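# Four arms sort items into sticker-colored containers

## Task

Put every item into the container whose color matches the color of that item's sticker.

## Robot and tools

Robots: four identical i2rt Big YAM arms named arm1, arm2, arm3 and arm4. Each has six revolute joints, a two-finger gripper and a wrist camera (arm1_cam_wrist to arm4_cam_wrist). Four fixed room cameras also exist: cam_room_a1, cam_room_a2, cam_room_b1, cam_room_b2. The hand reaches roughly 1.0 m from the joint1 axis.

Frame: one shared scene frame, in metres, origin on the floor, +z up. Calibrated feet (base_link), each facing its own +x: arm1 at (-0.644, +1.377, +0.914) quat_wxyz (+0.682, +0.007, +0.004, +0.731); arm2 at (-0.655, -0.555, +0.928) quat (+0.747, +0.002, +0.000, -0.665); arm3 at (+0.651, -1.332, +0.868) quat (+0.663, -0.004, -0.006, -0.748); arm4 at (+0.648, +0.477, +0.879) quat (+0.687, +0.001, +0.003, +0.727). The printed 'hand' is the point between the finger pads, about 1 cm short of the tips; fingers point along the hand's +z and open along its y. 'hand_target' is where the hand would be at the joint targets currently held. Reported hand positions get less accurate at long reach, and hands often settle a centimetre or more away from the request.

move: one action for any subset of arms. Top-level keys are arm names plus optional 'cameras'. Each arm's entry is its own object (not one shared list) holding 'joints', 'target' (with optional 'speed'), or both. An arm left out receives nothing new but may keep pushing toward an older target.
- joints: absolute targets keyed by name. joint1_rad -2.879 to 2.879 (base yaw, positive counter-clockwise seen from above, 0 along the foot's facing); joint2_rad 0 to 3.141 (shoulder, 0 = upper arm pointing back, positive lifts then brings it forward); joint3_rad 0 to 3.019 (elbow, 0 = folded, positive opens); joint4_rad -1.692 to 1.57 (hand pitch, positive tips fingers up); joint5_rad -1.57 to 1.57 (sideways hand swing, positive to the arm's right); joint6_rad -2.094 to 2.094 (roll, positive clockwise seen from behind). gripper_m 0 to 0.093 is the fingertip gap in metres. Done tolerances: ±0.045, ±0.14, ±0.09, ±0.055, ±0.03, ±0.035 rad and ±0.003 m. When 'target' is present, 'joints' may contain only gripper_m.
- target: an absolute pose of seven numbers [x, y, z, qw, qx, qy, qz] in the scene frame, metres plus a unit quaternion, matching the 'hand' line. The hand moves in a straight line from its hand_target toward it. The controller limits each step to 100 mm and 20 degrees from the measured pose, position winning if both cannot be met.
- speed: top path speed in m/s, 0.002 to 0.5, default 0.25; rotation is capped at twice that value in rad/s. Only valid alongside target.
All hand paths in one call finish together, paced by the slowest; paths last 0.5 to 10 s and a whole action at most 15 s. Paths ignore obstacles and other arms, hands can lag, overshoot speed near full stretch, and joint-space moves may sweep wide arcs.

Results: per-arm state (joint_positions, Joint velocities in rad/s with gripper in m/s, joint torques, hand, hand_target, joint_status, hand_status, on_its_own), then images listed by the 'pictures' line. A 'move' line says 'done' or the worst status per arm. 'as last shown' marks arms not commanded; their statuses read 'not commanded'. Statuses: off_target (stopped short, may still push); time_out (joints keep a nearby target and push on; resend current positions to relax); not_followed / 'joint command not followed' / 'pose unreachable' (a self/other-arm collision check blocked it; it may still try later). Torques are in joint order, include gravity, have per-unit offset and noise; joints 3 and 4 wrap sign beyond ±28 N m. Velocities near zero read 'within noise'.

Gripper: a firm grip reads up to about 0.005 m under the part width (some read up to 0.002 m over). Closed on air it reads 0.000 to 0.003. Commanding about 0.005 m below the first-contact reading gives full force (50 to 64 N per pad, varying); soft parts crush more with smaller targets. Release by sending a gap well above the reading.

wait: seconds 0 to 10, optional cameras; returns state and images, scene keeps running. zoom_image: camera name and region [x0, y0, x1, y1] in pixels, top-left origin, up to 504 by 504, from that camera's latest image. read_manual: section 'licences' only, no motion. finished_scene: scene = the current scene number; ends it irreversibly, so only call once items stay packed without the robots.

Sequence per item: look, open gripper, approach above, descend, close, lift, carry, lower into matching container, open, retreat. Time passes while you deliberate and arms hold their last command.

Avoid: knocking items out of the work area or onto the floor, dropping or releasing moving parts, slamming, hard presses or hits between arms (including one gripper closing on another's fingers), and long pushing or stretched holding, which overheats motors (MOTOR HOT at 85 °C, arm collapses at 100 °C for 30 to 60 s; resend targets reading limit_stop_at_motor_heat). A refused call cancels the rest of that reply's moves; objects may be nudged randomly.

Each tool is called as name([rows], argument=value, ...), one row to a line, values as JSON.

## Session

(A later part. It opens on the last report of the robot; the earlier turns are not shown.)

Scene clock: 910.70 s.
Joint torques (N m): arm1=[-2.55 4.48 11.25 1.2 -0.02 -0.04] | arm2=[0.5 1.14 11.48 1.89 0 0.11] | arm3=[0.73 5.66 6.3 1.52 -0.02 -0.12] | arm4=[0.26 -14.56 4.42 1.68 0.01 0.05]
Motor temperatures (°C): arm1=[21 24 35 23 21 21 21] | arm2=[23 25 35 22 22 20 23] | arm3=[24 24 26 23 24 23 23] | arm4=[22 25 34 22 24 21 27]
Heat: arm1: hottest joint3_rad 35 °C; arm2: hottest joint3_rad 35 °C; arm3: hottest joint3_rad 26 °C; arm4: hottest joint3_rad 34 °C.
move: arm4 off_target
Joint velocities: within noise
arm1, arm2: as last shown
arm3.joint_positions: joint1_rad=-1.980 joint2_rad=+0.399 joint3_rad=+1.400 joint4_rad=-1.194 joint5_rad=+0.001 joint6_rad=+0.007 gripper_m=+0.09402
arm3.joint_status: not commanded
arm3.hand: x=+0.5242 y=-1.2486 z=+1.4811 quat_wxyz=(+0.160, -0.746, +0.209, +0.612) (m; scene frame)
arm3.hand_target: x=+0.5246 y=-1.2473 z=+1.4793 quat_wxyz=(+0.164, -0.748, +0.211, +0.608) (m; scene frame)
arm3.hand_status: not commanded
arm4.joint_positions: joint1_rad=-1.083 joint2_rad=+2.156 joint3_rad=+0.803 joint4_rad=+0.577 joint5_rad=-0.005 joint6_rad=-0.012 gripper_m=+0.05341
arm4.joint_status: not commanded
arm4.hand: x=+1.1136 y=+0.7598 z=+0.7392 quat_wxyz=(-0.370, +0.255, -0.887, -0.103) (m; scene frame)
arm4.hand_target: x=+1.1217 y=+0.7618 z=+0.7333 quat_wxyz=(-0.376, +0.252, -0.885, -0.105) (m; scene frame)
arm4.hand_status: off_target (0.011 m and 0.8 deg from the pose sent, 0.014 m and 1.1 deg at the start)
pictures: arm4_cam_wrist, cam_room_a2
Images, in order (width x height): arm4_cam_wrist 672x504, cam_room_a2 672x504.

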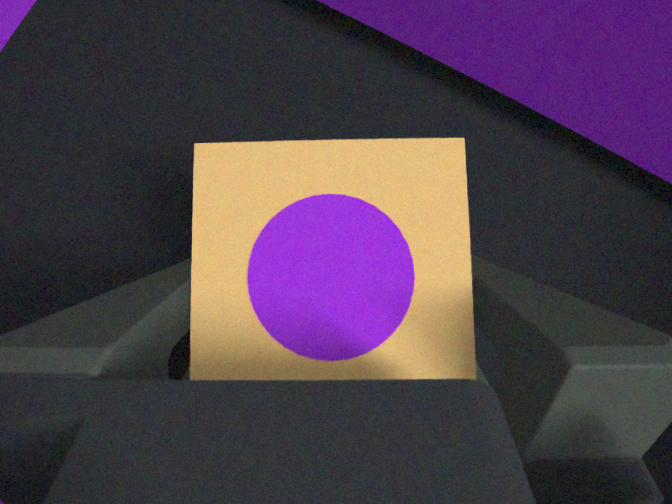

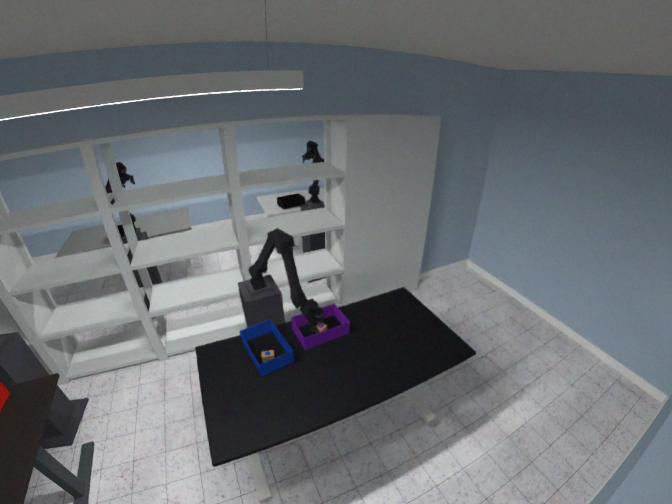

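move(arm4={"target": [1.122, 0.762, 0.727, 0.3762, -0.2526, 0.8864, 0.105], "speed": 0.05}, cameras=[])

move(arm4={"joints": {"gripper_m": 0.093}}, cameras=["arm4_cam_wrist"])

move(arm4={"target": [1.08, 0.735, 0.79, 0.3762, -0.2526, 0.8864, 0.105], "speed": 0.12}, cameras=["arm4_cam_wrist"])

move(arm4={"joints": {"joint2_rad": 0.8, "joint3_rad": 1.2, "joint4_rad": -1.0}}, cameras=["arm4_cam_wrist", "cam_room_a2"])

Scene clock: 918.03 s.
Joint torques (N m): arm1=[-2.49 3.66 11.21 1.24 -0.11 -0.05] | arm2=[0.44 1.2 11.48 1.85 -0.02 0.11] | arm3=[0.62 5.71 6.31 1.5 -0.02 -0.13] | arm4=[0.38 -13.86 4.23 1.72 0.01 0.05]
Motor temperatures (°C): arm1=[21 24 35 23 21 21 21] | arm2=[23 25 35 22 22 20 23] | arm3=[24 24 26 23 24 23 23] | arm4=[22 25 34 22 24 21 27]
Heat: arm1: hottest joint3_rad 35 °C; arm2: hottest joint3_rad 35 °C; arm3: hottest joint3_rad 26 °C; arm4: hottest joint3_rad 34 °C.
move: arm4 off_target
Joint velocities: within noise
arm1, arm2, arm3: as last shown
arm4.joint_positions: joint1_rad=-1.083 joint2_rad=+2.166 joint3_rad=+0.811 joint4_rad=+0.595 joint5_rad=-0.006 joint6_rad=-0.012 gripper_m=+0.05341
arm4.joint_status: not commanded
arm4.hand: x=+1.1178 y=+0.7624 z=+0.7394 quat_wxyz=(-0.377, +0.254, -0.884, -0.105) (m; scene frame)
arm4.hand_target: x=+1.1215 y=+0.7617 z=+0.7272 quat_wxyz=(-0.376, +0.252, -0.886, -0.105) (m; scene frame)
arm4.hand_status: off_target (0.013 m and 0.3 deg from the pose sent, 0.015 m and 0.8 deg at the start)
pictures: none
No camera images: "cameras" was empty.

Scene clock: 918.60 s.
Joint torques (N m): arm1=[-2.73 4.37 11.33 1.42 -0.03 -0.06] | arm2=[0.5 1.08 11.49 1.88 -0.01 0.12] | arm3=[0.56 5.66 6.34 1.52 -0.02 -0.12] | arm4=[0.44 -14.39 4.22 1.54 0 0.04]
Motor temperatures (°C): arm1=[21 24 35 23 21 21 21] | arm2=[23 25 35 22 22 20 23] | arm3=[24 24 26 23 24 23 23] | arm4=[22 25 34 22 24 21 27]
Heat: arm1: hottest joint3_rad 35 °C; arm2: hottest joint3_rad 35 °C; arm3: hottest joint3_rad 26 °C; arm4: hottest joint3_rad 34 °C.
move: arm4 done
Joint velocities: within noise
arm1, arm2, arm3: as last shown
arm4.joint_positions: joint1_rad=-1.083 joint2_rad=+2.169 joint3_rad=+0.812 joint4_rad=+0.597 joint5_rad=-0.006 joint6_rad=-0.013 gripper_m=+0.09291
arm4.joint_status: all done
arm4.hand: x=+1.1176 y=+0.7625 z=+0.7380 quat_wxyz=(-0.377, +0.254, -0.884, -0.105) (m; scene frame)
arm4.hand_target: x=+1.1216 y=+0.7618 z=+0.7273 quat_wxyz=(-0.376, +0.252, -0.885, -0.105) (m; scene frame)
arm4.hand_status: not commanded
pictures: arm4_cam_wrist
Images, in order (width x height): arm4_cam_wrist 672x504.

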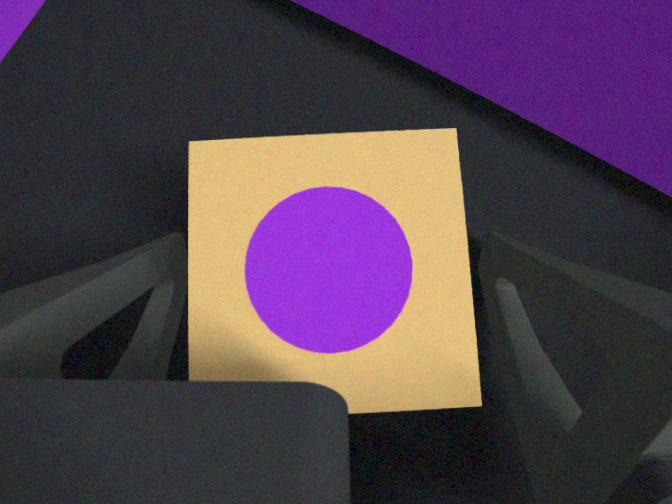

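Scene clock: 919.80 s.
Joint torques (N m): arm1=[-2.14 3.84 11.29 1.22 -0.05 -0.05] | arm2=[0.38 1.08 11.49 1.85 -0.01 0.11] | arm3=[0.5 5.71 6.35 1.5 -0.02 -0.11] | arm4=[0.32 -15.38 2.81 0.85 -0.07 0.02]
Motor temperatures (°C): arm1=[21 24 35 23 21 21 21] | arm2=[23 25 35 22 22 20 23] | arm3=[24 24 26 23 24 23 23] | arm4=[22 25 33 22 24 21 27]
Heat: arm1: hottest joint3_rad 35 °C; arm2: hottest joint3_rad 35 °C; arm3: hottest joint3_rad 26 °C; arm4: hottest joint3_rad 33 °C.
move: arm4 done
Joint velocities: within noise
arm1, arm2, arm3: as last shown
arm4.joint_positions: joint1_rad=-1.086 joint2_rad=+1.970 joint3_rad=+0.653 joint4_rad=+0.569 joint5_rad=-0.007 joint6_rad=-0.013 gripper_m=+0.09292
arm4.joint_status: not commanded
arm4.hand: x=+1.0822 y=+0.7392 z=+0.7919 quat_wxyz=(-0.382, +0.253, -0.882, -0.107) (m; scene frame)
arm4.hand_target: x=+1.0799 y=+0.7350 z=+0.7900 quat_wxyz=(-0.376, +0.252, -0.885, -0.105) (m; scene frame)
arm4.hand_status: done (0.005 m and 0.9 deg from the pose sent, 0.070 m and 0.3 deg at the start)
pictures: arm4_cam_wrist
Images, in order (width x height): arm4_cam_wrist 672x504.

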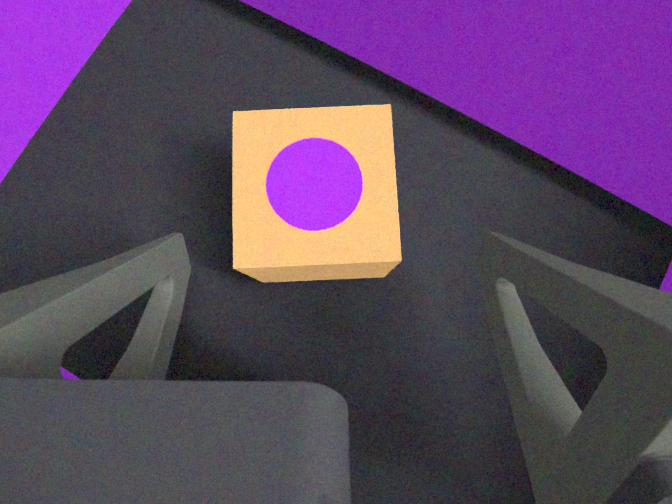

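Scene clock: 921.57 s.
Joint torques (N m): arm1=[-1.85 3.72 11.36 1.24 -0.03 -0.06] | arm2=[0.38 1.08 11.51 1.85 0 0.12] | arm3=[0.44 5.77 6.3 1.52 -0.02 -0.12] | arm4=[0.56 -2.67 8.95 0.85 0 0.03]
Motor temperatures (°C): arm1=[21 24 35 23 21 21 21] | arm2=[23 25 35 22 22 20 23] | arm3=[24 24 26 23 24 23 23] | arm4=[22 25 34 22 24 21 26]
Heat: arm1: hottest joint3_rad 35 °C; arm2: hottest joint3_rad 35 °C; arm3: hottest joint3_rad 26 °C; arm4: hottest joint3_rad 34 °C.
move: arm4 done
Joint velocities: within noise
arm1, arm2, arm3: as last shown
arm4.joint_positions: joint1_rad=-1.087 joint2_rad=+0.794 joint3_rad=+1.203 joint4_rad=-0.988 joint5_rad=-0.008 joint6_rad=-0.013 gripper_m=+0.09292
arm4.joint_status: all done
arm4.hand: x=+0.9593 y=+0.6656 z=+1.3423 quat_wxyz=(-0.456, +0.243, -0.847, -0.127) (m; scene frame)
arm4.hand_target: x=+0.9603 y=+0.6645 z=+1.3365 quat_wxyz=(-0.447, +0.243, -0.852, -0.124) (m; scene frame)
arm4.hand_status: not commanded
pictures: arm4_cam_wrist, cam_room_a2
Images, in order (width x height): arm4_cam_wrist 672x504, cam_room_a2 672x504.

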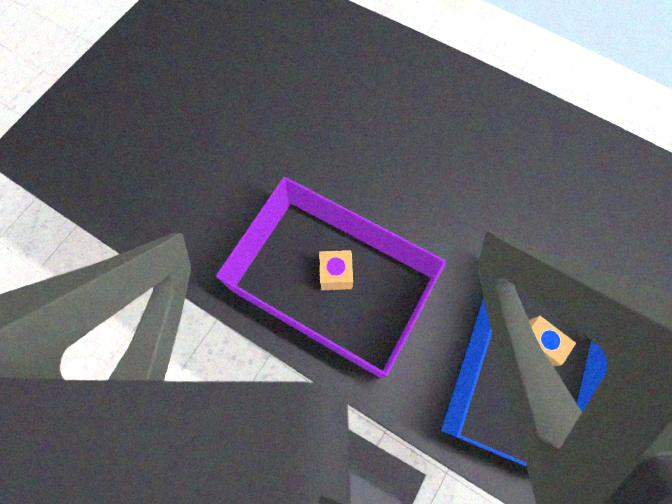

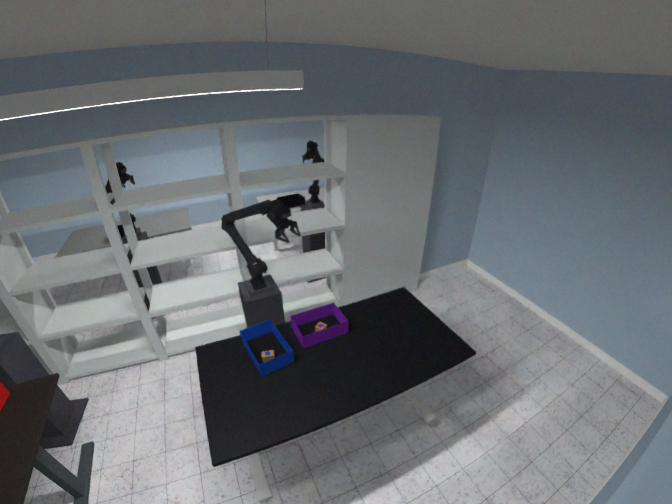

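finished_scene(scene=1)

The scene is finished: the task was done.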